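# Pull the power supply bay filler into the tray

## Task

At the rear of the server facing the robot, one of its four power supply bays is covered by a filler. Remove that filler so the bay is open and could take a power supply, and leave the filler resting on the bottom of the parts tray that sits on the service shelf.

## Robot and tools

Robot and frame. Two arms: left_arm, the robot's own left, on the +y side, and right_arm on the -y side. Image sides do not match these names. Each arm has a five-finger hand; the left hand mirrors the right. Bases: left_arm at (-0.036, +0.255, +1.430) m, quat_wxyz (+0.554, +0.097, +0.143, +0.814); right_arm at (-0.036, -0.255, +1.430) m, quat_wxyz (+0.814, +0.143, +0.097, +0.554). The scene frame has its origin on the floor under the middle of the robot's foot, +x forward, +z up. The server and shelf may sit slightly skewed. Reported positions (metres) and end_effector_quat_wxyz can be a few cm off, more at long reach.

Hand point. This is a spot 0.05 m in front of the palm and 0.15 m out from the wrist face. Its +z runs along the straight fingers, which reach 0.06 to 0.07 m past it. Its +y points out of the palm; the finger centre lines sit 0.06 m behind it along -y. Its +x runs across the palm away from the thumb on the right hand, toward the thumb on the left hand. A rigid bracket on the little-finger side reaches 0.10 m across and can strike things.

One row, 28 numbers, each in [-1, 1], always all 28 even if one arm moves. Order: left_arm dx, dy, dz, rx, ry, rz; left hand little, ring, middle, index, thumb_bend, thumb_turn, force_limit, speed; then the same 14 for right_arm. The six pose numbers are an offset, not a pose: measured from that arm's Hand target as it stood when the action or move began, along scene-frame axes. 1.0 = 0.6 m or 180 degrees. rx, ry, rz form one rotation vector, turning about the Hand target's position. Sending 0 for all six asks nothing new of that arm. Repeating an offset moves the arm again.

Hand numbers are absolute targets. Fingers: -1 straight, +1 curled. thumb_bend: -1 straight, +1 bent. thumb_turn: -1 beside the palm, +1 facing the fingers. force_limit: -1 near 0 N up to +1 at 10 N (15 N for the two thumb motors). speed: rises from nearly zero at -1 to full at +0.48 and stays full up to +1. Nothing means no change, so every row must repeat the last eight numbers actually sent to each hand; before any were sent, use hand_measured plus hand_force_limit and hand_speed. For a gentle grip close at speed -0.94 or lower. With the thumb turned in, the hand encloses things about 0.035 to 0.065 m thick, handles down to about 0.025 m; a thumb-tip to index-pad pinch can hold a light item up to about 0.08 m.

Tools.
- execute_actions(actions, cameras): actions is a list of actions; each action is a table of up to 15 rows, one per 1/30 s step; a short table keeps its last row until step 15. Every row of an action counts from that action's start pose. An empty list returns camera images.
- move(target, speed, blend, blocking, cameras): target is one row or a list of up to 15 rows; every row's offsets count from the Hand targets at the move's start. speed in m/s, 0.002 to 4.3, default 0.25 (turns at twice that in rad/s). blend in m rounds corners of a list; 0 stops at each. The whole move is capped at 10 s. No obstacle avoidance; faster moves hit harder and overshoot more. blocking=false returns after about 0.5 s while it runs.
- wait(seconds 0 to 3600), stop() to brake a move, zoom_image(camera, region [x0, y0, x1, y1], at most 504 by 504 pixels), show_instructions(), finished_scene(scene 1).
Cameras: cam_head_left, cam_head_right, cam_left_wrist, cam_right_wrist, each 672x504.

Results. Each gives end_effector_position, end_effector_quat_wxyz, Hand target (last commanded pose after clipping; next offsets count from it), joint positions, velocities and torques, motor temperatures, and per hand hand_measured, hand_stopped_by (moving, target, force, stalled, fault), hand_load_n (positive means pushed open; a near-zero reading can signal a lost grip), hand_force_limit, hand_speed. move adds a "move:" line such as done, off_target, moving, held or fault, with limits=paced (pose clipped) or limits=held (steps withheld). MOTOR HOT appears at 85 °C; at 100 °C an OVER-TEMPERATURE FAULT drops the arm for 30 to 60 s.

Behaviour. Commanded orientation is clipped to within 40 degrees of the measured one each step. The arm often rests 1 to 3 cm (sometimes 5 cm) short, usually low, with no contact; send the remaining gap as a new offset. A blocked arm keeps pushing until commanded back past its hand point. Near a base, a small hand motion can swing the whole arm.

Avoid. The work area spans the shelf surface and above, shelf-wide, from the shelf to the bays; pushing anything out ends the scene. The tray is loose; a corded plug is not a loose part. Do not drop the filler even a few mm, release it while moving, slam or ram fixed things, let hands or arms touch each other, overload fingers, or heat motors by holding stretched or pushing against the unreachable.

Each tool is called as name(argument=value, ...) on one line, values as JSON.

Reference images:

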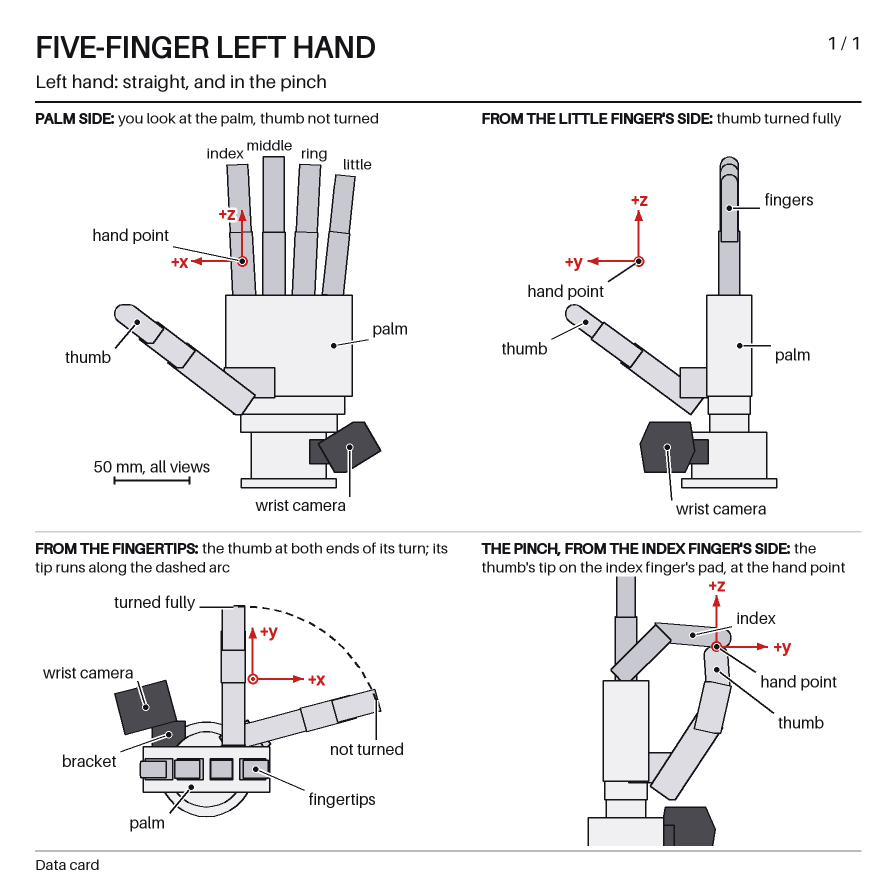

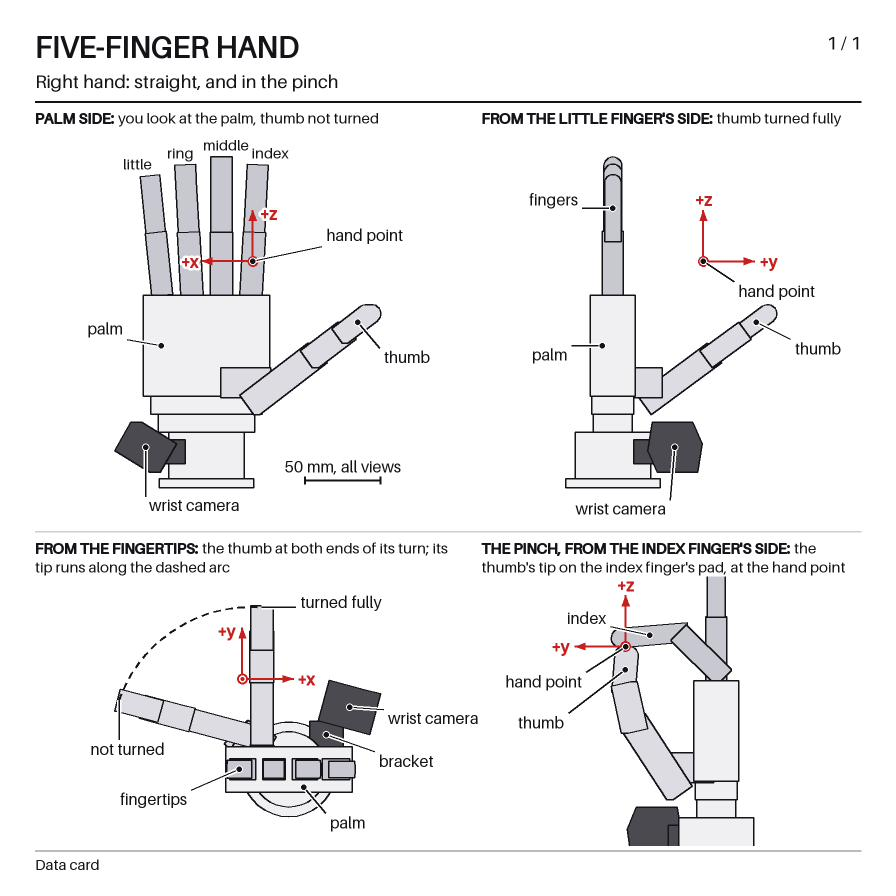

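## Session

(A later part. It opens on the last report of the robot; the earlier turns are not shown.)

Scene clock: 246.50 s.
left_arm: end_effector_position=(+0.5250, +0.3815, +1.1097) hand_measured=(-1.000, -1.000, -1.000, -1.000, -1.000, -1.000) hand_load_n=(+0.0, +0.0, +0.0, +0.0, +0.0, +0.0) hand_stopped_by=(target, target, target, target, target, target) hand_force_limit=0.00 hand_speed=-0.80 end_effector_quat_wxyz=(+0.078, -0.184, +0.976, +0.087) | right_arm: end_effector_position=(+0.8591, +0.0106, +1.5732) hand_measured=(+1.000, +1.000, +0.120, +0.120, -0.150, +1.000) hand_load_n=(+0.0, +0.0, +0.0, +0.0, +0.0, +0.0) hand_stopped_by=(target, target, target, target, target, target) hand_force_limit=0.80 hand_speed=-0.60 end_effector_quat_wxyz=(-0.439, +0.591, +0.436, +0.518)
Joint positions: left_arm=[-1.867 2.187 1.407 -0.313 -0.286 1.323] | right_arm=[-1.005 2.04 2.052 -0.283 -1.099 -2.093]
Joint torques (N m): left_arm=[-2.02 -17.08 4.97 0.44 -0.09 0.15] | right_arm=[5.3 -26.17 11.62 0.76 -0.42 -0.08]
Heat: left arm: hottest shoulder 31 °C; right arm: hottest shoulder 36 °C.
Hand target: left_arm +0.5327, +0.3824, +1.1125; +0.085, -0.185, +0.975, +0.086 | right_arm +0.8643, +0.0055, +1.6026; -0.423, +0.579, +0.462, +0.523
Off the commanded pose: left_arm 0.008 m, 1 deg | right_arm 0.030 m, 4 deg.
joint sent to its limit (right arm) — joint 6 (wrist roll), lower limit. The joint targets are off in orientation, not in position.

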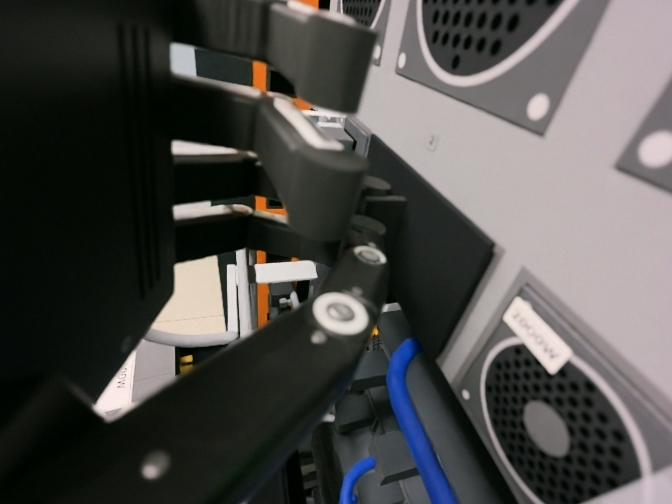

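move(target=[0,0,0,0,0,0,-1,-1,-1,-1,-1,-1,0,-0.8,0.023,-0.006,-0.015,0,0,0,1,1,0.12,0.12,-0.18,1,0.8,-0.6], speed=0.03, cameras=["cam_right_wrist"])

zoom_image(camera="cam_right_wrist", region=[430, 200, 550, 320])

zoom_image(camera="cam_right_wrist", region=[300, 130, 460, 290])

Scene clock: 248.03 s.
left_arm: end_effector_position=(+0.5250, +0.3815, +1.1097) hand_measured=(-1.000, -1.000, -1.000, -1.000, -1.000, -1.000) hand_load_n=(+0.0, +0.0, +0.0, +0.0, +0.0, +0.0) hand_stopped_by=(target, target, target, target, target, target) hand_force_limit=0.00 hand_speed=-0.80 end_effector_quat_wxyz=(+0.078, -0.184, +0.976, +0.087) | right_arm: end_effector_position=(+0.8609, +0.0099, +1.5772) hand_measured=(+1.000, +1.000, +0.120, +0.120, -0.180, +1.000) hand_load_n=(+0.0, +0.0, +0.0, -0.5, +0.0, +0.0) hand_stopped_by=(target, target, target, target, target, target) hand_force_limit=0.80 hand_speed=-0.60 end_effector_quat_wxyz=(-0.441, +0.588, +0.437, +0.519)
Joint positions: left_arm=[-1.867 2.187 1.407 -0.313 -0.286 1.323] | right_arm=[-1.007 2.043 2.066 -0.291 -1.106 -2.093]
Joint torques (N m): left_arm=[-1.96 -17.2 4.97 0.44 -0.09 0.15] | right_arm=[4.42 -23 15.39 0.43 -0.49 -0.07]
Heat: left arm: hottest shoulder 31 °C; right arm: hottest shoulder 36 °C.
Hand target: left_arm +0.5327, +0.3824, +1.1125; +0.085, -0.185, +0.975, +0.086 | right_arm +0.8781, +0.0019, +1.5934; -0.423, +0.579, +0.462, +0.522
Off the commanded pose: left_arm 0.008 m, 1 deg | right_arm 0.025 m, 4 deg.
joint sent to its limit (right arm) — joint 6 (wrist roll), lower limit. The joint targets are off in orientation, not in position.
move: off_target (right_arm)

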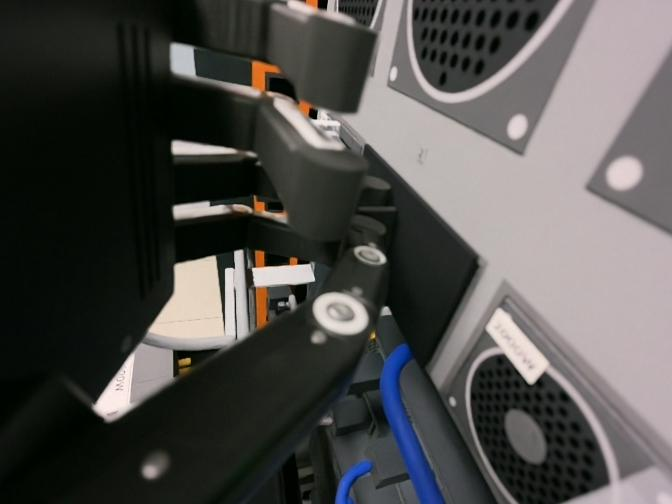

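Scaled by 4.200 from the camera's image (finer frame: 960x720).

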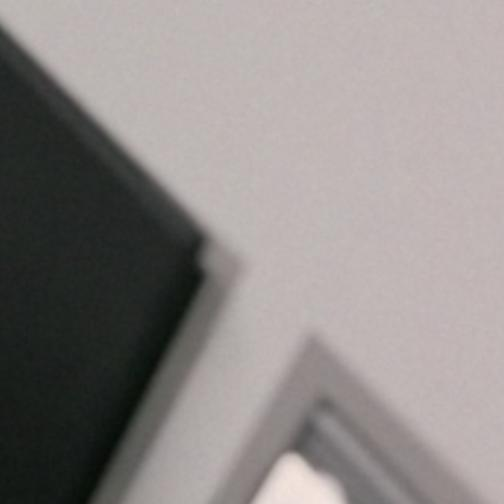

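Scaled by 3.150 from the camera's image (finer frame: 960x720).

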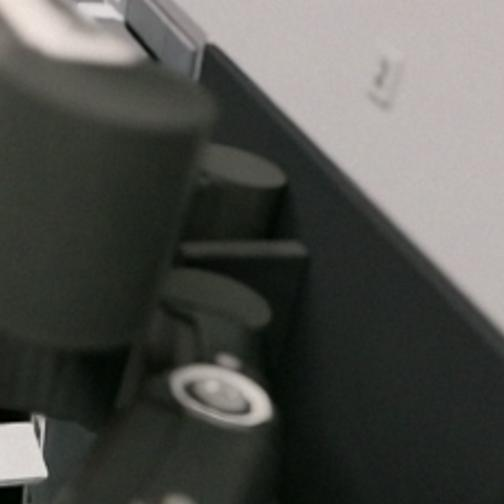

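move(target=[0,0,0,0,0,0,-1,-1,-1,-1,-1,-1,0,-0.8,0,0,-0.028,0,0,0,1,1,0.12,0.12,-0.18,1,0.8,-0.6], speed=0.03)

Scene clock: 249.40 s.
left_arm: end_effector_position=(+0.5250, +0.3815, +1.1097) hand_measured=(-1.000, -1.000, -1.000, -1.000, -1.000, -1.000) hand_load_n=(+0.0, -0.5, +0.0, +0.0, +0.0, +0.0) hand_stopped_by=(target, target, target, target, target, target) hand_force_limit=0.00 hand_speed=-0.80 end_effector_quat_wxyz=(+0.078, -0.184, +0.976, +0.087) | right_arm: end_effector_position=(+0.8615, +0.0108, +1.5657) hand_measured=(+1.000, +1.000, +0.120, +0.120, -0.180, +1.000) hand_load_n=(+0.0, +0.0, +0.0, +0.0, +0.0, +0.0) hand_stopped_by=(target, target, target, target, target, target) hand_force_limit=0.80 hand_speed=-0.60 end_effector_quat_wxyz=(-0.443, +0.589, +0.436, +0.516)
Joint positions: left_arm=[-1.867 2.187 1.407 -0.313 -0.286 1.323] | right_arm=[-1.009 2.059 2.066 -0.283 -1.111 -2.093]
Joint torques (N m): left_arm=[-2.02 -17.08 4.97 0.46 -0.08 0.15] | right_arm=[4.42 -23.3 14 1.1 -0.49 -0.06]
Heat: left arm: hottest shoulder 31 °C; right arm: hottest shoulder 36 °C.
Hand target: left_arm +0.5327, +0.3824, +1.1125; +0.085, -0.185, +0.975, +0.086 | right_arm +0.8780, +0.0021, +1.5764; -0.423, +0.579, +0.462, +0.522
Off the commanded pose: left_arm 0.008 m, 1 deg | right_arm 0.022 m, 4 deg.
joint sent to its limit (right arm) — joint 6 (wrist roll), lower limit. The joint targets are off in orientation, not in position.
move: off_target (right_arm)

move(target=[0,0,0,0,0,0,-1,-1,-1,-1,-1,-1,0,-0.8,0,0,0.022,0,0,0,1,1,0.12,0.12,-0.15,1,0.8,-0.6], speed=0.03, cameras=["cam_right_wrist"])

zoom_image(camera="cam_right_wrist", region=[300, 130, 460, 290])

Scene clock: 250.70 s.
left_arm: end_effector_position=(+0.5250, +0.3815, +1.1097) hand_measured=(-1.000, -1.000, -1.000, -1.000, -1.000, -1.000) hand_load_n=(+0.0, +0.0, +0.0, +0.0, +0.0, +0.0) hand_stopped_by=(target, target, target, target, target, target) hand_force_limit=0.00 hand_speed=-0.80 end_effector_quat_wxyz=(+0.078, -0.184, +0.976, +0.087) | right_arm: end_effector_position=(+0.8613, +0.0108, +1.5655) hand_measured=(+1.000, +1.000, +0.120, +0.120, -0.150, +1.000) hand_load_n=(+0.0, +0.0, +0.0, +0.0, +0.0, +0.0) hand_stopped_by=(target, target, target, target, target, target) hand_force_limit=0.80 hand_speed=-0.60 end_effector_quat_wxyz=(-0.443, +0.589, +0.436, +0.516)
Joint positions: left_arm=[-1.867 2.187 1.407 -0.313 -0.286 1.323] | right_arm=[-1.009 2.059 2.066 -0.284 -1.111 -2.093]
Joint torques (N m): left_arm=[-2.02 -17.08 4.96 0.46 -0.08 0.16] | right_arm=[4.6 -23.82 14.97 0.43 -0.32 -0.05]
Heat: left arm: hottest shoulder 31 °C; right arm: hottest shoulder 35 °C.
Hand target: left_arm +0.5327, +0.3824, +1.1125; +0.085, -0.185, +0.975, +0.086 | right_arm +0.8780, +0.0021, +1.5897; -0.423, +0.579, +0.462, +0.522
Off the commanded pose: left_arm 0.008 m, 1 deg | right_arm 0.031 m, 4 deg.
joint sent to its limit (right arm) — joint 6 (wrist roll), lower limit. The joint targets are off in orientation, not in position.
move: off_target (right_arm)

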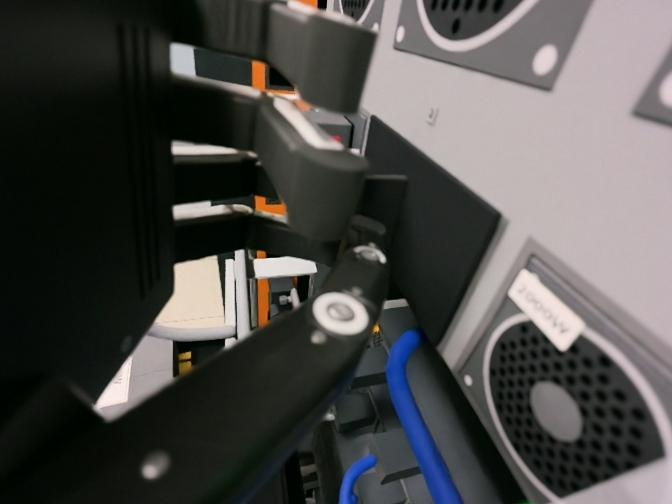

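Scaled by 3.150 from the camera's image (finer frame: 960x720).

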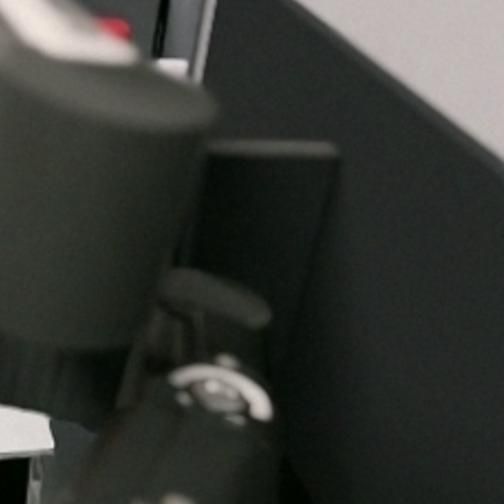

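move(target=[0,0,0,0,0,0,-1,-1,-1,-1,-1,-1,0,-0.8,0,0,0.009,0,0,0,1,1,0.12,0.12,-0.15,1,0.8,-0.6], speed=0.03)

Scene clock: 251.87 s.
left_arm: end_effector_position=(+0.5250, +0.3815, +1.1097) hand_measured=(-1.000, -1.000, -1.000, -1.000, -1.000, -1.000) hand_load_n=(+0.0, +0.0, +0.0, +0.0, +0.0, +0.0) hand_stopped_by=(target, target, target, target, target, target) hand_force_limit=0.00 hand_speed=-0.80 end_effector_quat_wxyz=(+0.078, -0.184, +0.976, +0.087) | right_arm: end_effector_position=(+0.8605, +0.0107, +1.5636) hand_measured=(+1.000, +1.000, +0.120, +0.120, -0.150, +1.000) hand_load_n=(+0.0, +0.0, +0.0, +0.0, +0.0, +0.0) hand_stopped_by=(target, target, target, target, target, target) hand_force_limit=0.80 hand_speed=-0.60 end_effector_quat_wxyz=(-0.444, +0.592, +0.434, +0.513)
Joint positions: left_arm=[-1.867 2.187 1.407 -0.313 -0.286 1.323] | right_arm=[-1.009 2.059 2.066 -0.293 -1.109 -2.093]
Joint torques (N m): left_arm=[-2.02 -17.08 4.94 0.46 -0.08 0.16] | right_arm=[4.78 -24.53 15.17 0.4 -0.38 -0.04]
Heat: left arm: hottest shoulder 31 °C; right arm: hottest shoulder 35 °C.
Hand target: left_arm +0.5327, +0.3824, +1.1125; +0.085, -0.185, +0.975, +0.086 | right_arm +0.8780, +0.0021, +1.5951; -0.423, +0.579, +0.462, +0.522
Off the commanded pose: left_arm 0.008 m, 1 deg | right_arm 0.037 m, 4 deg.
joint sent to its limit (right arm) — joint 6 (wrist roll), lower limit. The joint targets are off in orientation, not in position.
move: off_target (right_arm)

move(target=[0,0,0,0,0,0,-1,-1,-1,-1,-1,-1,0,-0.8,0,0,0.008,0,0,0,1,1,0.12,0.12,-0.15,1,0.8,-0.6], speed=0.03)

Scene clock: 253.07 s.
left_arm: end_effector_position=(+0.5250, +0.3815, +1.1097) hand_measured=(-1.000, -1.000, -1.000, -1.000, -1.000, -1.000) hand_load_n=(+0.0, +0.5, +0.0, +0.0, +0.0, +0.0) hand_stopped_by=(target, target, target, target, target, target) hand_force_limit=0.00 hand_speed=-0.80 end_effector_quat_wxyz=(+0.078, -0.184, +0.976, +0.087) | right_arm: end_effector_position=(+0.8596, +0.0107, +1.5619) hand_measured=(+1.000, +1.000, +0.120, +0.120, -0.150, +1.000) hand_load_n=(+0.0, +0.0, +0.0, +0.0, +0.5, +0.5) hand_stopped_by=(target, target, target, target, target, target) hand_force_limit=0.80 hand_speed=-0.60 end_effector_quat_wxyz=(-0.446, +0.595, +0.433, +0.510)
Joint positions: left_arm=[-1.867 2.187 1.407 -0.313 -0.286 1.323] | right_arm=[-1.009 2.059 2.066 -0.302 -1.107 -2.093]
Joint torques (N m): left_arm=[-2.02 -17.14 4.96 0.46 -0.08 0.16] | right_arm=[4.66 -24.94 15.41 0.49 -0.38 -0.06]
Heat: left arm: hottest shoulder 31 °C; right arm: hottest shoulder 35 °C.
Hand target: left_arm +0.5327, +0.3824, +1.1125; +0.085, -0.185, +0.975, +0.086 | right_arm +0.8780, +0.0021, +1.5998; -0.423, +0.579, +0.462, +0.522
Off the commanded pose: left_arm 0.008 m, 1 deg | right_arm 0.043 m, 5 deg.
joint sent to its limit (right arm) — joint 6 (wrist roll), lower limit. The joint targets are off in orientation, not in position.
move: off_target (right_arm)

move(target=[[0,0,0,0,0,0,-1,-1,-1,-1,-1,-1,0,-0.8,-0.048,-0.005,0.005,0,0,0,1,1,0.12,0.12,-0.2,1,0.8,-0.6],[0,0,0,0,0,0,-1,-1,-1,-1,-1,-1,0,-0.8,0.0015,-0.003,-0.0225,0,0,0,1,1,0.12,0.12,-0.2,1,0.8,-0.6]], speed=0.04, cameras=["cam_right_wrist"])

zoom_image(camera="cam_right_wrist", region=[300, 130, 460, 290])

zoom_image(camera="cam_right_wrist", region=[430, 200, 550, 320])

Scene clock: 255.93 s.
left_arm: end_effector_position=(+0.5250, +0.3815, +1.1097) hand_measured=(-1.000, -1.000, -1.000, -1.000, -1.000, -1.000) hand_load_n=(+0.0, +0.0, +0.0, +0.0, +0.0, +0.0) hand_stopped_by=(target, target, target, target, target, target) hand_force_limit=0.00 hand_speed=-0.80 end_effector_quat_wxyz=(+0.078, -0.184, +0.976, +0.087) | right_arm: end_effector_position=(+0.8611, +0.0090, +1.5650) hand_measured=(+1.000, +1.000, +0.120, +0.120, -0.200, +1.000) hand_load_n=(+0.0, +0.0, +0.0, +0.0, +0.0, +0.0) hand_stopped_by=(target, target, target, target, target, target) hand_force_limit=0.80 hand_speed=-0.60 end_effector_quat_wxyz=(-0.442, +0.590, +0.435, +0.517)
Joint positions: left_arm=[-1.867 2.187 1.407 -0.313 -0.286 1.323] | right_arm=[-1.011 2.056 2.06 -0.279 -1.11 -2.093]
Joint torques (N m): left_arm=[-1.96 -17.14 4.96 0.46 -0.08 0.15] | right_arm=[4.31 -23 15.53 0.58 -0.5 -0.07]
Heat: left arm: hottest shoulder 31 °C; right arm: hottest shoulder 35 °C.
Hand target: left_arm +0.5327, +0.3824, +1.1125; +0.085, -0.185, +0.975, +0.086 | right_arm +0.8789, +0.0003, +1.5863; -0.423, +0.579, +0.462, +0.522
Off the commanded pose: left_arm 0.008 m, 1 deg | right_arm 0.029 m, 4 deg.
joint sent to its limit (right arm) — joint 6 (wrist roll), lower limit. The joint targets are off in orientation, not in position.
move: off_target (right_arm)

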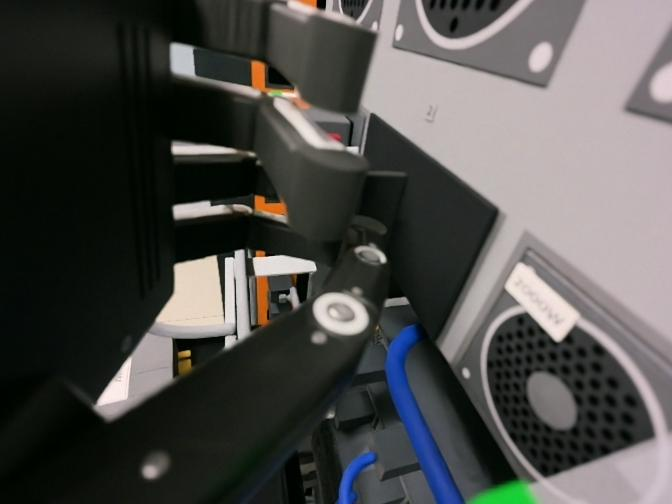

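Scaled by 3.150 from the camera's image (finer frame: 960x720).

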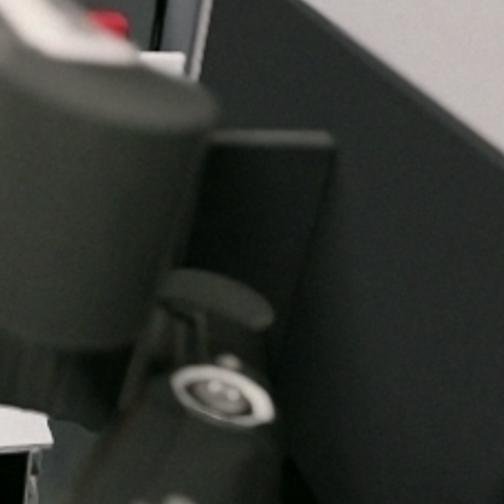

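Scaled by 4.200 from the camera's image (finer frame: 960x720).

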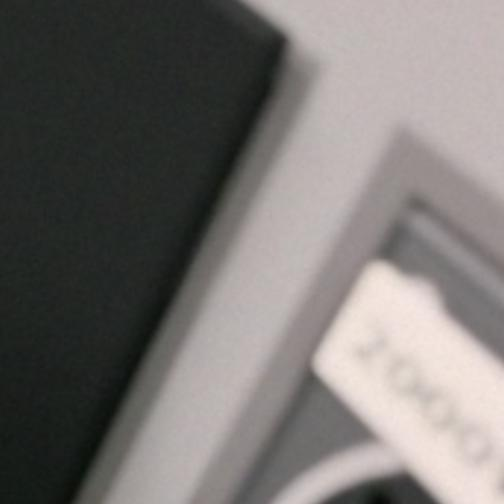

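move(target=[[0,0,0,0,0,0,-1,-1,-1,-1,-1,-1,0,-0.8,-0.04,0,0.035,0,0,0,1,1,0.12,0.12,-0.2,1,0.8,-0.6],[0,0,0,0,0,0,-1,-1,-1,-1,-1,-1,0,-0.8,0.0005,0,0.013,0,0,0,1,1,0.12,0.12,-0.2,1,0.8,-0.6]], speed=0.04, cameras=["cam_right_wrist"])

zoom_image(camera="cam_right_wrist", region=[300, 130, 460, 290])

zoom_image(camera="cam_right_wrist", region=[430, 200, 550, 320])

Scene clock: 258.63 s.
left_arm: end_effector_position=(+0.5250, +0.3815, +1.1097) hand_measured=(-1.000, -1.000, -1.000, -1.000, -1.000, -1.000) hand_load_n=(+0.0, +0.0, +0.0, +0.0, +0.0, +0.0) hand_stopped_by=(target, target, target, target, target, target) hand_force_limit=0.00 hand_speed=-0.80 end_effector_quat_wxyz=(+0.078, -0.184, +0.976, +0.087) | right_arm: end_effector_position=(+0.8622, +0.0071, +1.5769) hand_measured=(+1.000, +1.000, +0.120, +0.120, -0.200, +1.000) hand_load_n=(+0.0, +0.5, +0.0, +0.0, +0.0, +0.0) hand_stopped_by=(target, target, target, target, target, target) hand_force_limit=0.80 hand_speed=-0.60 end_effector_quat_wxyz=(-0.441, +0.588, +0.436, +0.519)
Joint positions: left_arm=[-1.867 2.187 1.407 -0.313 -0.286 1.323] | right_arm=[-1.011 2.046 2.073 -0.296 -1.11 -2.093]
Joint torques (N m): left_arm=[-2.02 -17.08 4.97 0.47 -0.08 0.16] | right_arm=[4.78 -22.71 15.41 0.7 -0.43 -0.08]
Heat: left arm: hottest shoulder 31 °C; right arm: hottest shoulder 35 °C.
Hand target: left_arm +0.5327, +0.3824, +1.1125; +0.085, -0.185, +0.975, +0.086 | right_arm +0.8792, +0.0003, +1.5942; -0.423, +0.579, +0.462, +0.522
Off the commanded pose: left_arm 0.008 m, 1 deg | right_arm 0.025 m, 4 deg.
joint sent to its limit (right arm) — joint 6 (wrist roll), lower limit. The joint targets are off in orientation, not in position.
move: off_target (right_arm)

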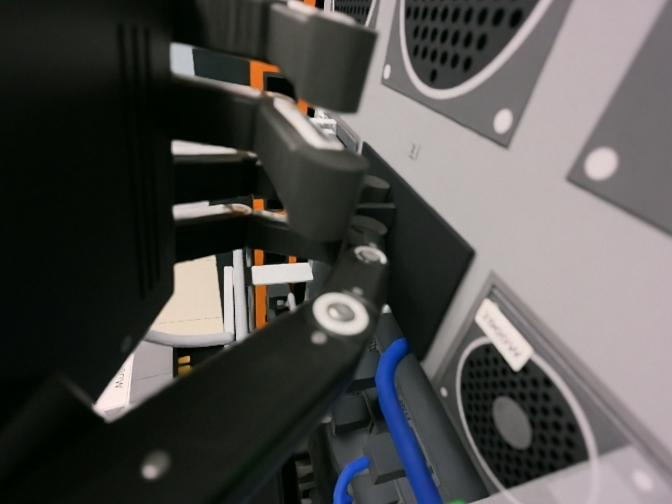

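Scaled by 3.150 from the camera's image (finer frame: 960x720).

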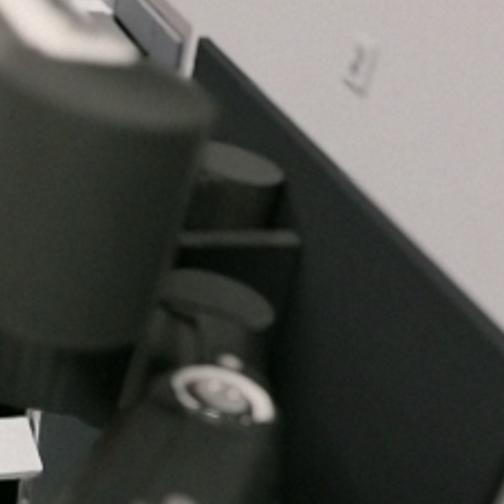

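Scaled by 4.200 from the camera's image (finer frame: 960x720).

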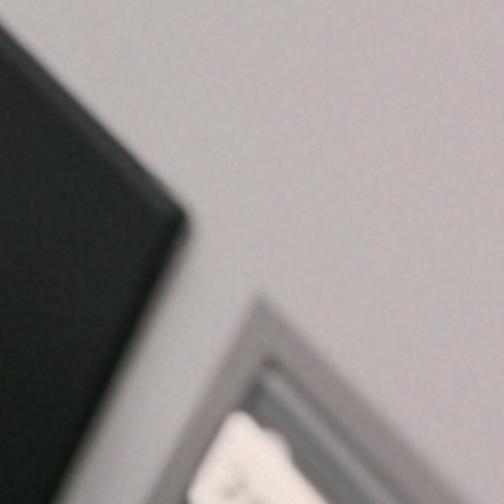

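move(target=[0,0,0,0,0,0,-1,-1,-1,-1,-1,-1,0,-0.8,0,0.003,-0.02,0,0,0,1,1,0.12,0.12,-0.2,1,0.8,-0.6], speed=0.03)

Scene clock: 260.13 s.
left_arm: end_effector_position=(+0.5250, +0.3815, +1.1097) hand_measured=(-1.000, -1.000, -1.000, -1.000, -1.000, -1.000) hand_load_n=(+0.0, +0.0, +0.0, +0.0, +0.0, +0.0) hand_stopped_by=(target, target, target, target, target, target) hand_force_limit=0.00 hand_speed=-0.80 end_effector_quat_wxyz=(+0.078, -0.184, +0.976, +0.087) | right_arm: end_effector_position=(+0.8619, +0.0090, +1.5662) hand_measured=(+1.000, +1.000, +0.120, +0.120, -0.200, +1.000) hand_load_n=(+0.0, +0.0, +0.0, +0.0, +0.0, +0.0) hand_stopped_by=(target, target, target, target, target, target) hand_force_limit=0.80 hand_speed=-0.60 end_effector_quat_wxyz=(-0.444, +0.592, +0.435, +0.514)
Joint positions: left_arm=[-1.867 2.187 1.407 -0.313 -0.286 1.323] | right_arm=[-1.011 2.059 2.073 -0.296 -1.11 -2.093]
Joint torques (N m): left_arm=[-2.02 -17.08 4.96 0.46 -0.08 0.16] | right_arm=[4.66 -22.83 14.58 1.26 -0.46 -0.08]
Heat: left arm: hottest shoulder 31 °C; right arm: hottest shoulder 35 °C.
Hand target: left_arm +0.5327, +0.3824, +1.1125; +0.085, -0.185, +0.975, +0.086 | right_arm +0.8793, +0.0021, +1.5822; -0.423, +0.579, +0.462, +0.522
Off the commanded pose: left_arm 0.008 m, 1 deg | right_arm 0.025 m, 4 deg.
joint sent to its limit (right arm) — joint 6 (wrist roll), lower limit. The joint targets are off in orientation, not in position.
move: off_target (right_arm)

move(target=[[0,0,0,0,0,0,-1,-1,-1,-1,-1,-1,0,-0.8,-0.04,-0.003,0.03,0,0,0,1,1,0.12,0.12,-0.2,1,0.8,-0.6],[0,0,0,0,0,0,-1,-1,-1,-1,-1,-1,0,-0.8,0.004,-0.003,0.0145,0,0,0,1,1,0.12,0.12,-0.2,1,0.8,-0.6]], speed=0.04, cameras=["cam_right_wrist"])

zoom_image(camera="cam_right_wrist", region=[300, 130, 460, 290])

Scene clock: 263.03 s.
left_arm: end_effector_position=(+0.5250, +0.3815, +1.1097) hand_measured=(-1.000, -1.000, -1.000, -1.000, -1.000, -1.000) hand_load_n=(+0.0, +0.0, +0.0, +0.0, +0.0, +0.0) hand_stopped_by=(target, target, target, target, target, target) hand_force_limit=0.00 hand_speed=-0.80 end_effector_quat_wxyz=(+0.078, -0.184, +0.976, +0.087) | right_arm: end_effector_position=(+0.8626, +0.0082, +1.5765) hand_measured=(+1.000, +1.000, +0.120, +0.120, -0.200, +1.000) hand_load_n=(+0.0, +0.0, -1.0, +0.0, +0.0, +0.0) hand_stopped_by=(target, target, target, target, target, target) hand_force_limit=0.80 hand_speed=-0.60 end_effector_quat_wxyz=(-0.443, +0.586, +0.437, +0.518)
Joint positions: left_arm=[-1.867 2.187 1.407 -0.313 -0.286 1.323] | right_arm=[-1.011 2.051 2.079 -0.298 -1.117 -2.093]
Joint torques (N m): left_arm=[-2.02 -17.26 4.97 0.46 -0.08 0.15] | right_arm=[4.42 -22.83 15.64 0.75 -0.21 -0.07]
Heat: left arm: hottest shoulder 31 °C; right arm: hottest shoulder 35 °C.
Hand target: left_arm +0.5327, +0.3824, +1.1125; +0.085, -0.185, +0.975, +0.086 | right_arm +0.8817, +0.0002, +1.5910; -0.423, +0.579, +0.462, +0.523
Off the commanded pose: left_arm 0.008 m, 1 deg | right_arm 0.025 m, 4 deg.
joint sent to its limit (right arm) — joint 6 (wrist roll), lower limit. The joint targets are off in orientation, not in position.
move: off_target (right_arm)

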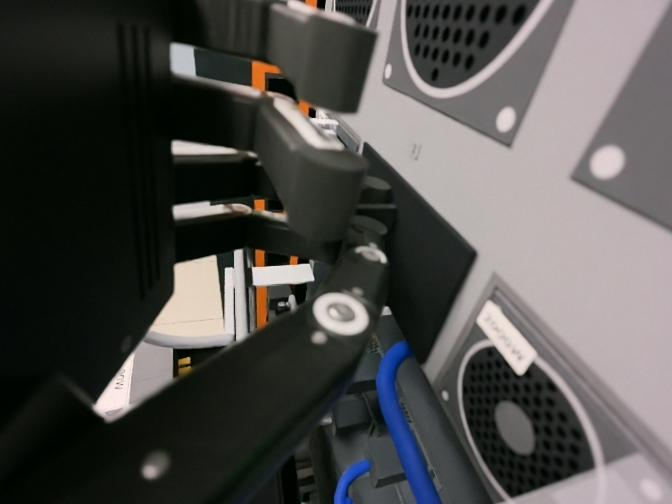

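Scaled by 3.150 from the camera's image (finer frame: 960x720).

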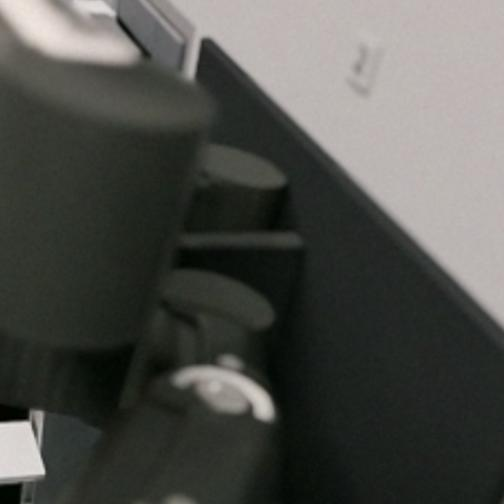

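move(target=[[0,0,0,0,0,0,-1,-1,-1,-1,-1,-1,0,-0.8,-0.045,0,0.01,0,0,0,1,1,0.12,0.12,-0.2,1,0.8,-0.6],[0,0,0,0,0,0,-1,-1,-1,-1,-1,-1,0,-0.8,0.001,0,-0.006,0,0,0,1,1,0.12,0.12,-0.2,1,0.8,-0.6]], speed=0.04, cameras=["cam_right_wrist"])

zoom_image(camera="cam_right_wrist", region=[300, 130, 460, 290])

Scene clock: 266.00 s.
left_arm: end_effector_position=(+0.5250, +0.3815, +1.1097) hand_measured=(-1.000, -1.000, -1.000, -1.000, -1.000, -1.000) hand_load_n=(+0.0, +0.0, +0.0, +0.0, +0.0, +0.0) hand_stopped_by=(target, target, target, target, target, target) hand_force_limit=0.00 hand_speed=-0.80 end_effector_quat_wxyz=(+0.078, -0.184, +0.976, +0.087) | right_arm: end_effector_position=(+0.8625, +0.0089, +1.5740) hand_measured=(+1.000, +1.000, +0.120, +0.120, -0.200, +1.000) hand_load_n=(+0.0, +0.0, -1.0, +0.0, +0.0, +0.5) hand_stopped_by=(target, target, target, target, target, target) hand_force_limit=0.80 hand_speed=-0.60 end_effector_quat_wxyz=(-0.444, +0.586, +0.437, +0.518)
Joint positions: left_arm=[-1.867 2.187 1.407 -0.313 -0.286 1.323] | right_arm=[-1.011 2.055 2.078 -0.293 -1.119 -2.093]
Joint torques (N m): left_arm=[-2.08 -17.08 4.97 0.46 -0.08 0.15] | right_arm=[4.42 -22.42 15.61 0.69 -0.19 -0.07]
Heat: left arm: hottest shoulder 31 °C; right arm: hottest shoulder 35 °C.
Hand target: left_arm +0.5327, +0.3824, +1.1125; +0.085, -0.185, +0.975, +0.086 | right_arm +0.8823, +0.0002, +1.5875; -0.423, +0.579, +0.462, +0.523
Off the commanded pose: left_arm 0.008 m, 1 deg | right_arm 0.025 m, 4 deg.
joint sent to its limit (right arm) — joint 6 (wrist roll), lower limit. The joint targets are off in orientation, not in position.
move: off_target (right_arm)

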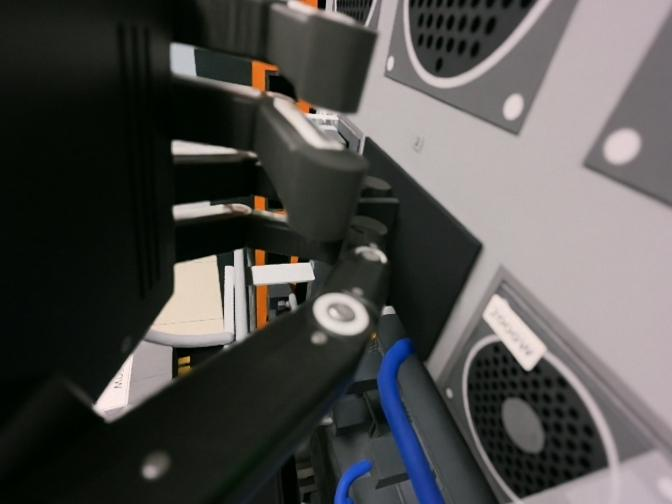

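Scaled by 3.150 from the camera's image (finer frame: 960x720).

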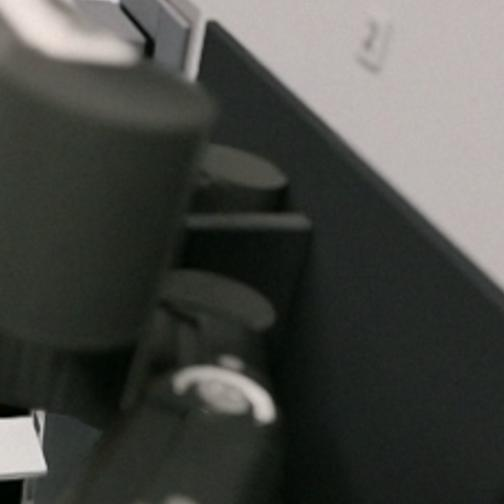

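execute_actions(actions=[[[0,0,0,0,0,0,-1,-1,-1,-1,-1,-1,0,-0.8,0,0.01,0.002,0,0,0,1,1,0.12,0.12,-0.15,1,0.8,-0.2]]], cameras=["cam_right_wrist"])

execute_actions(actions=[[[0,0,0,0,0,0,-1,-1,-1,-1,-1,-1,0,-0.8,-0.004,0.004,0.008,0,0,0,1,1,0.8,0.8,-0.15,1,0.2,-0.8]],[[0,0,0,0,0,0,-1,-1,-1,-1,-1,-1,0,-0.8,-0.004,0,0.008,0,0,0,1,1,0.8,0.8,-0.15,1,0.2,-0.8]]], cameras=["cam_right_wrist"])

Scene clock: 267.90 s.
left_arm: end_effector_position=(+0.5250, +0.3815, +1.1097) hand_measured=(-1.000, -1.000, -1.000, -1.000, -1.000, -1.000) hand_load_n=(+0.0, +0.0, +0.0, +0.0, +0.0, +0.0) hand_stopped_by=(target, target, target, target, target, target) hand_force_limit=0.00 hand_speed=-0.80 end_effector_quat_wxyz=(+0.078, -0.184, +0.976, +0.087) | right_arm: end_effector_position=(+0.8631, +0.0087, +1.5737) hand_measured=(+1.000, +1.000, +0.120, +0.120, -0.150, +1.000) hand_load_n=(+0.0, +0.0, -1.5, +0.0, +0.0, +0.0) hand_stopped_by=(target, target, target, target, target, target) hand_force_limit=0.80 hand_speed=-0.20 end_effector_quat_wxyz=(-0.444, +0.587, +0.436, +0.517)
Joint positions: left_arm=[-1.867 2.187 1.407 -0.313 -0.286 1.323] | right_arm=[-1.011 2.056 2.082 -0.299 -1.117 -2.093]
Joint torques (N m): left_arm=[-2.02 -17.26 4.96 0.44 -0.09 0.16] | right_arm=[5.19 -22.65 16.06 0.75 0.01 -0.05]
Heat: left arm: hottest shoulder 31 °C; right arm: hottest shoulder 35 °C.
Hand target: left_arm +0.5327, +0.3824, +1.1125; +0.085, -0.185, +0.975, +0.086 | right_arm +0.8823, +0.0062, +1.5886; -0.423, +0.579, +0.462, +0.523
Off the commanded pose: left_arm 0.008 m, 1 deg | right_arm 0.025 m, 4 deg.
joint sent to its limit (right arm) — joint 6 (wrist roll), lower limit. The joint targets are off in orientation, not in position.

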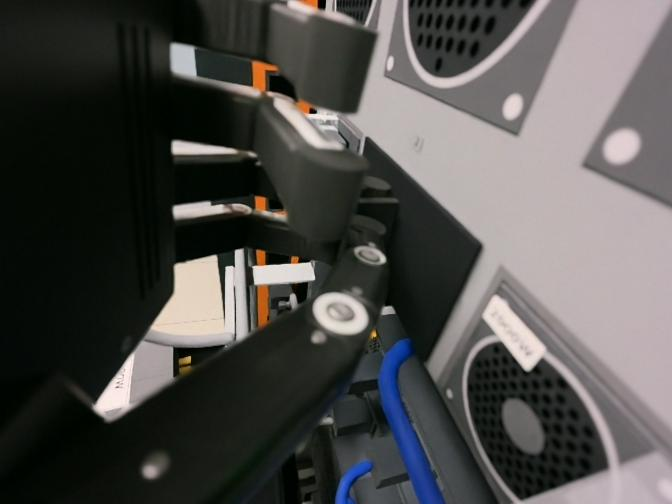

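Scene clock: 269.10 s.
left_arm: end_effector_position=(+0.5250, +0.3815, +1.1097) hand_measured=(-1.000, -1.000, -1.000, -1.000, -1.000, -1.000) hand_load_n=(+0.0, +0.0, +0.0, +0.0, +0.0, +0.0) hand_stopped_by=(target, target, target, target, target, target) hand_force_limit=0.00 hand_speed=-0.80 end_effector_quat_wxyz=(+0.078, -0.184, +0.976, +0.087) | right_arm: end_effector_position=(+0.8627, +0.0108, +1.5731) hand_measured=(+1.000, +1.000, +0.208, +0.226, -0.150, +1.000) hand_load_n=(+0.0, +0.0, +6.0, +6.5, +3.5, +0.0) hand_stopped_by=(target, target, force, force, target, target) hand_force_limit=0.20 hand_speed=-0.80 end_effector_quat_wxyz=(-0.443, +0.589, +0.436, +0.516)
Joint positions: left_arm=[-1.867 2.187 1.407 -0.313 -0.286 1.323] | right_arm=[-1.008 2.056 2.082 -0.302 -1.11 -2.093]
Joint torques (N m): left_arm=[-2.02 -17.2 4.98 0.46 -0.09 0.16] | right_arm=[5.48 -24.41 14.75 0.46 0.01 -0.05]
Heat: left arm: hottest shoulder 31 °C; right arm: hottest shoulder 35 °C.
Hand target: left_arm +0.5327, +0.3824, +1.1125; +0.085, -0.185, +0.975, +0.086 | right_arm +0.8775, +0.0085, +1.5982; -0.423, +0.579, +0.462, +0.522
Off the commanded pose: left_arm 0.008 m, 1 deg | right_arm 0.029 m, 4 deg.
joint sent to its limit (right arm) — joint 6 (wrist roll), lower limit. The joint targets are off in orientation, not in position.

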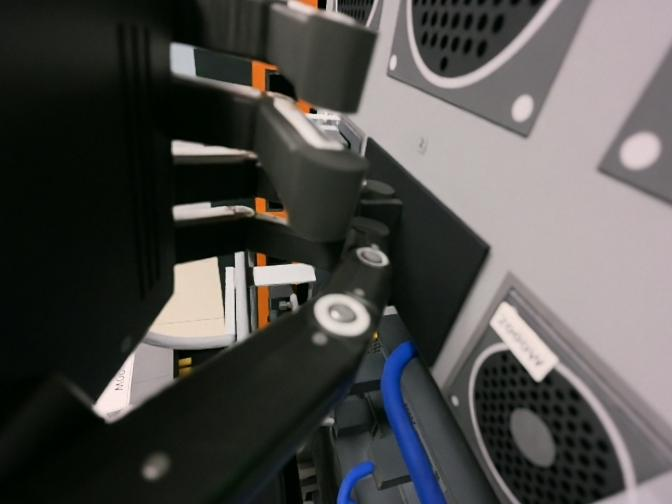

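execute_actions(actions=[[[0,0,0,0,0,0,-1,-1,-1,-1,-1,-1,0,-0.8,-0.004,0,0.008,0,0,0,1,1,0.88,0.88,-0.15,1,1.0,-0.8]]], cameras=["cam_right_wrist"])

execute_actions(actions=[[[0,0,0,0,0,0,-1,-1,-1,-1,-1,-1,0,-0.8,-0.012,0,0,0,0,0,1,1,0.88,0.88,-0.15,1,1.0,-0.8]],[[0,0,0,0,0,0,-1,-1,-1,-1,-1,-1,0,-0.8,-0.012,0,0,0,0,0,1,1,0.88,0.88,-0.15,1,1.0,-0.8]]], cameras=["cam_right_wrist"])

zoom_image(camera="cam_right_wrist", region=[300, 130, 550, 320])

Scene clock: 270.10 s.
left_arm: end_effector_position=(+0.5250, +0.3815, +1.1097) hand_measured=(-1.000, -1.000, -1.000, -1.000, -1.000, -1.000) hand_load_n=(+0.0, +0.0, +0.0, +0.0, +0.0, +0.0) hand_stopped_by=(target, target, target, target, target, target) hand_force_limit=0.00 hand_speed=-0.80 end_effector_quat_wxyz=(+0.078, -0.184, +0.976, +0.087) | right_arm: end_effector_position=(+0.8618, +0.0116, +1.5725) hand_measured=(+1.000, +1.000, +0.240, +0.258, -0.152, +1.000) hand_load_n=(+0.0, +0.0, +12.0, +9.5, +7.5, +0.0) hand_stopped_by=(target, target, force, force, target, target) hand_force_limit=1.00 hand_speed=-0.80 end_effector_quat_wxyz=(-0.445, +0.590, +0.436, +0.514)
Joint positions: left_arm=[-1.867 2.187 1.407 -0.313 -0.286 1.323] | right_arm=[-1.007 2.056 2.082 -0.307 -1.111 -2.093]
Joint torques (N m): left_arm=[-1.96 -17.14 4.97 0.44 -0.08 0.15] | right_arm=[5.66 -25.29 14.13 0.55 0.11 -0.06]
Heat: left arm: hottest shoulder 31 °C; right arm: hottest shoulder 36 °C.
Hand target: left_arm +0.5327, +0.3824, +1.1125; +0.085, -0.185, +0.975, +0.086 | right_arm +0.8752, +0.0085, +1.6030; -0.422, +0.579, +0.462, +0.523
Off the commanded pose: left_arm 0.008 m, 1 deg | right_arm 0.033 m, 4 deg.
joint sent to its limit (right arm) — joint 6 (wrist roll), lower limit. The joint targets are off in orientation, not in position.

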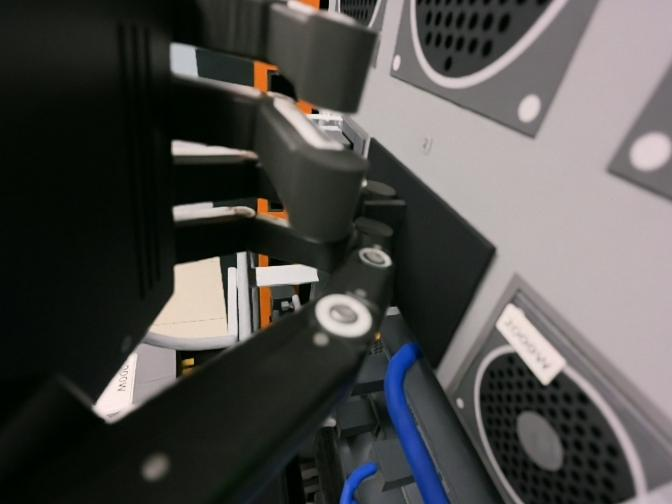

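Scene clock: 271.30 s.
left_arm: end_effector_position=(+0.5250, +0.3815, +1.1097) hand_measured=(-1.000, -1.000, -1.000, -1.000, -1.000, -1.000) hand_load_n=(+0.0, +0.0, +0.0, +0.0, +0.0, +0.0) hand_stopped_by=(target, target, target, target, target, target) hand_force_limit=0.00 hand_speed=-0.80 end_effector_quat_wxyz=(+0.078, -0.184, +0.976, +0.087) | right_arm: end_effector_position=(+0.8605, +0.0124, +1.5737) hand_measured=(+1.000, +1.000, +0.240, +0.258, -0.152, +1.000) hand_load_n=(+0.0, +0.0, +11.0, +8.0, +9.5, +0.0) hand_stopped_by=(target, target, force, force, target, target) hand_force_limit=1.00 hand_speed=-0.80 end_effector_quat_wxyz=(-0.441, +0.590, +0.436, +0.516)
Joint positions: left_arm=[-1.867 2.187 1.407 -0.313 -0.286 1.323] | right_arm=[-1.004 2.048 2.068 -0.295 -1.101 -2.093]
Joint torques (N m): left_arm=[-2.02 -17.08 4.96 0.47 -0.09 0.15] | right_arm=[5.66 -27.28 9.26 1.37 -0.21 -0.06]
Heat: left arm: hottest shoulder 31 °C; right arm: hottest shoulder 36 °C.
Hand target: left_arm +0.5327, +0.3824, +1.1125; +0.085, -0.185, +0.975, +0.086 | right_arm +0.8607, +0.0087, +1.6030; -0.423, +0.579, +0.462, +0.523
Off the commanded pose: left_arm 0.008 m, 1 deg | right_arm 0.030 m, 4 deg.
joint sent to its limit (right arm) — joint 6 (wrist roll), lower limit. The joint targets are off in orientation, not in position.

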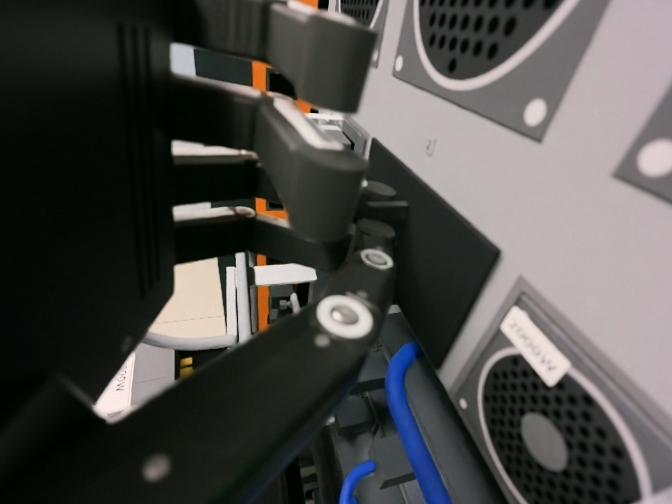

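Scaled by 2.016 from the camera's image (finer frame: 960x720).

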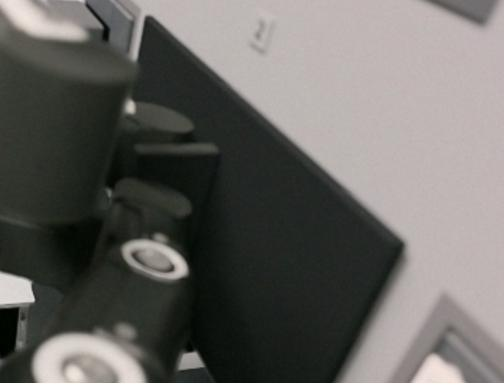

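execute_actions(actions=[[[0,0,0,0,0,0,-1,-1,-1,-1,-1,-1,0,-0.8,0,0.01,0,0,0,0,1,1,0.88,0.88,-0.15,1,1.0,-0.8],[0,0,0,0,0,0,-1,-1,-1,-1,-1,-1,0,-0.8,0,0.02,0,0,0,0,1,1,0.88,0.88,-0.15,1,1.0,-0.8],[0,0,0,0,0,0,-1,-1,-1,-1,-1,-1,0,-0.8,-0.001,0.025,0,0,0,0,1,1,0.88,0.88,-0.15,1,1.0,-0.8],[0,0,0,0,0,0,-1,-1,-1,-1,-1,-1,0,-0.8,-0.001,0.015,0,0,0,0,1,1,0.88,0.88,-0.15,1,1.0,-0.8],[0,0,0,0,0,0,-1,-1,-1,-1,-1,-1,0,-0.8,-0.001,0,0,0,0,0,1,1,0.88,0.88,-0.15,1,1.0,-0.8],[0,0,0,0,0,0,-1,-1,-1,-1,-1,-1,0,-0.8,-0.002,-0.015,0,0,0,0,1,1,0.88,0.88,-0.15,1,1.0,-0.8],[0,0,0,0,0,0,-1,-1,-1,-1,-1,-1,0,-0.8,-0.002,-0.025,0,0,0,0,1,1,0.88,0.88,-0.15,1,1.0,-0.8],[0,0,0,0,0,0,-1,-1,-1,-1,-1,-1,0,-0.8,-0.002,-0.02,0,0,0,0,1,1,0.88,0.88,-0.15,1,1.0,-0.8],[0,0,0,0,0,0,-1,-1,-1,-1,-1,-1,0,-0.8,-0.003,-0.01,0,0,0,0,1,1,0.88,0.88,-0.15,1,1.0,-0.8],[0,0,0,0,0,0,-1,-1,-1,-1,-1,-1,0,-0.8,-0.003,0,0,0,0,0,1,1,0.88,0.88,-0.15,1,1.0,-0.8]]], cameras=["cam_right_wrist"])

zoom_image(camera="cam_right_wrist", region=[300, 130, 550, 320])

Scene clock: 272.57 s.
left_arm: end_effector_position=(+0.5250, +0.3815, +1.1097) hand_measured=(-1.000, -1.000, -1.000, -1.000, -1.000, -1.000) hand_load_n=(+0.0, +0.0, +0.0, +0.0, +0.0, +0.0) hand_stopped_by=(target, target, target, target, target, target) hand_force_limit=0.00 hand_speed=-0.80 end_effector_quat_wxyz=(+0.078, -0.184, +0.976, +0.087) | right_arm: end_effector_position=(+0.8589, +0.0124, +1.5738) hand_measured=(+1.000, +1.000, +0.240, +0.258, -0.152, +1.000) hand_load_n=(+0.0, +0.0, +10.0, +7.0, +10.5, +0.5) hand_stopped_by=(target, target, force, force, target, target) hand_force_limit=1.00 hand_speed=-0.80 end_effector_quat_wxyz=(-0.441, +0.590, +0.436, +0.517)
Joint positions: left_arm=[-1.867 2.187 1.407 -0.313 -0.286 1.323] | right_arm=[-1.004 2.042 2.057 -0.289 -1.101 -2.093]
Joint torques (N m): left_arm=[-2.14 -17.14 4.97 0.49 -0.09 0.15] | right_arm=[5.6 -27.46 9.16 1.14 -0.17 -0.07]
Heat: left arm: hottest shoulder 31 °C; right arm: hottest shoulder 36 °C.
Hand target: left_arm +0.5327, +0.3824, +1.1125; +0.085, -0.185, +0.975, +0.086 | right_arm +0.8589, +0.0086, +1.6030; -0.423, +0.579, +0.462, +0.522
Off the commanded pose: left_arm 0.008 m, 1 deg | right_arm 0.029 m, 4 deg.
joint sent to its limit (right arm) — joint 6 (wrist roll), lower limit. The joint targets are off in orientation, not in position.

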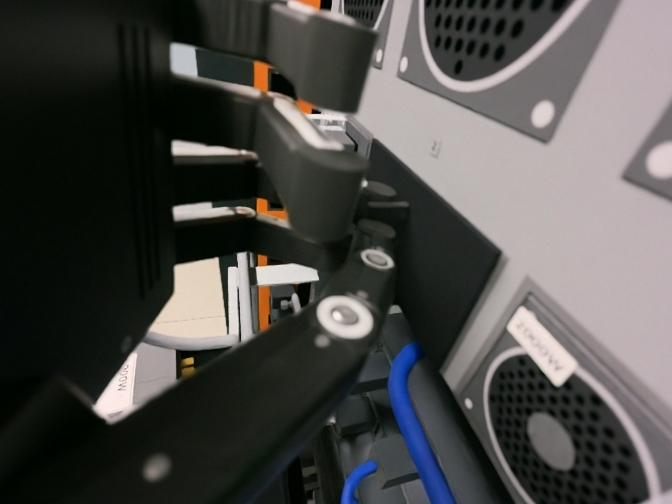

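Scaled by 2.016 from the camera's image (finer frame: 960x720).

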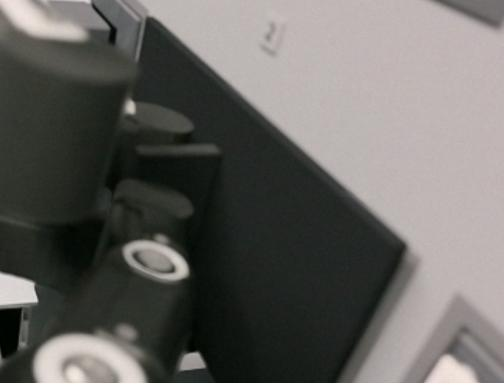

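execute_actions(actions=[[[0,0,0,0,0,0,-1,-1,-1,-1,-1,-1,0,-0.8,0,0.01,0,0,0,0,1,1,0.88,0.88,-0.15,1,1.0,-0.8],[0,0,0,0,0,0,-1,-1,-1,-1,-1,-1,0,-0.8,0,0.02,0,0,0,0,1,1,0.88,0.88,-0.15,1,1.0,-0.8],[0,0,0,0,0,0,-1,-1,-1,-1,-1,-1,0,-0.8,-0.001,0.027,0,0,0,0,1,1,0.88,0.88,-0.15,1,1.0,-0.8],[0,0,0,0,0,0,-1,-1,-1,-1,-1,-1,0,-0.8,-0.001,0.015,0,0,0,0,1,1,0.88,0.88,-0.15,1,1.0,-0.8],[0,0,0,0,0,0,-1,-1,-1,-1,-1,-1,0,-0.8,-0.001,0,0,0,0,0,1,1,0.88,0.88,-0.15,1,1.0,-0.8],[0,0,0,0,0,0,-1,-1,-1,-1,-1,-1,0,-0.8,-0.002,-0.015,0,0,0,0,1,1,0.88,0.88,-0.15,1,1.0,-0.8],[0,0,0,0,0,0,-1,-1,-1,-1,-1,-1,0,-0.8,-0.002,-0.027,0,0,0,0,1,1,0.88,0.88,-0.15,1,1.0,-0.8],[0,0,0,0,0,0,-1,-1,-1,-1,-1,-1,0,-0.8,-0.002,-0.02,0,0,0,0,1,1,0.88,0.88,-0.15,1,1.0,-0.8],[0,0,0,0,0,0,-1,-1,-1,-1,-1,-1,0,-0.8,-0.002,-0.01,0,0,0,0,1,1,0.88,0.88,-0.15,1,1.0,-0.8],[0,0,0,0,0,0,-1,-1,-1,-1,-1,-1,0,-0.8,-0.002,0,0,0,0,0,1,1,0.88,0.88,-0.15,1,1.0,-0.8]]], cameras=["cam_right_wrist"])

zoom_image(camera="cam_right_wrist", region=[300, 130, 550, 320])

Scene clock: 273.83 s.
left_arm: end_effector_position=(+0.5250, +0.3815, +1.1097) hand_measured=(-1.000, -1.000, -1.000, -1.000, -1.000, -1.000) hand_load_n=(+0.0, +0.0, +0.0, +0.0, -0.5, +0.0) hand_stopped_by=(target, target, target, target, target, target) hand_force_limit=0.00 hand_speed=-0.80 end_effector_quat_wxyz=(+0.078, -0.184, +0.976, +0.087) | right_arm: end_effector_position=(+0.8577, +0.0127, +1.5737) hand_measured=(+1.000, +1.000, +0.240, +0.258, -0.152, +1.000) hand_load_n=(+0.0, +0.0, +10.0, +6.5, +11.0, +0.5) hand_stopped_by=(target, target, force, force, target, target) hand_force_limit=1.00 hand_speed=-0.80 end_effector_quat_wxyz=(-0.440, +0.590, +0.436, +0.517)
Joint positions: left_arm=[-1.867 2.187 1.407 -0.313 -0.286 1.323] | right_arm=[-1.003 2.039 2.05 -0.284 -1.1 -2.093]
Joint torques (N m): left_arm=[-1.96 -17.14 4.96 0.44 -0.08 0.15] | right_arm=[5.77 -27.16 9.29 1.21 -0.22 -0.06]
Heat: left arm: hottest shoulder 31 °C; right arm: hottest shoulder 36 °C.
Hand target: left_arm +0.5327, +0.3824, +1.1125; +0.085, -0.185, +0.975, +0.086 | right_arm +0.8577, +0.0087, +1.6029; -0.423, +0.579, +0.462, +0.522
Off the commanded pose: left_arm 0.008 m, 1 deg | right_arm 0.030 m, 4 deg.
joint sent to its limit (right arm) — joint 6 (wrist roll), lower limit. The joint targets are off in orientation, not in position.

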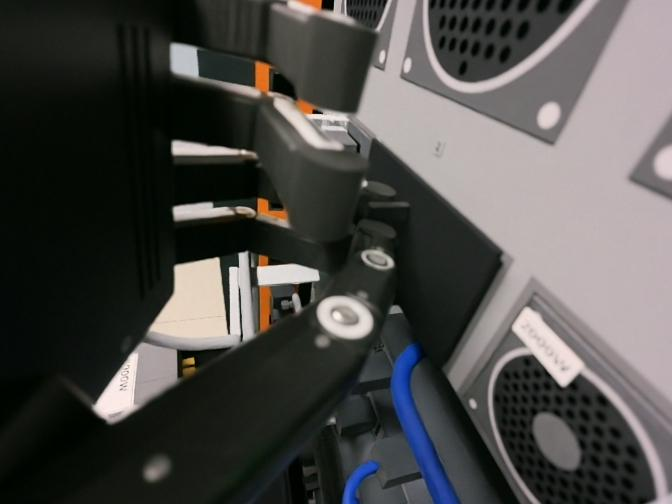

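Scaled by 2.016 from the camera's image (finer frame: 960x720).

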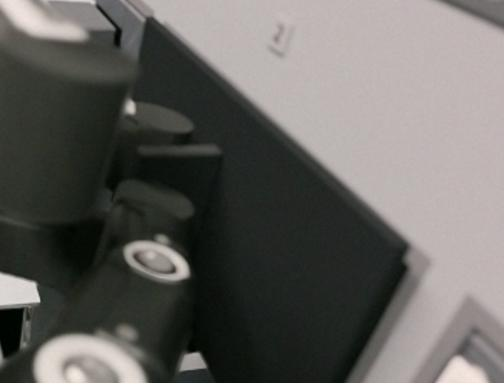

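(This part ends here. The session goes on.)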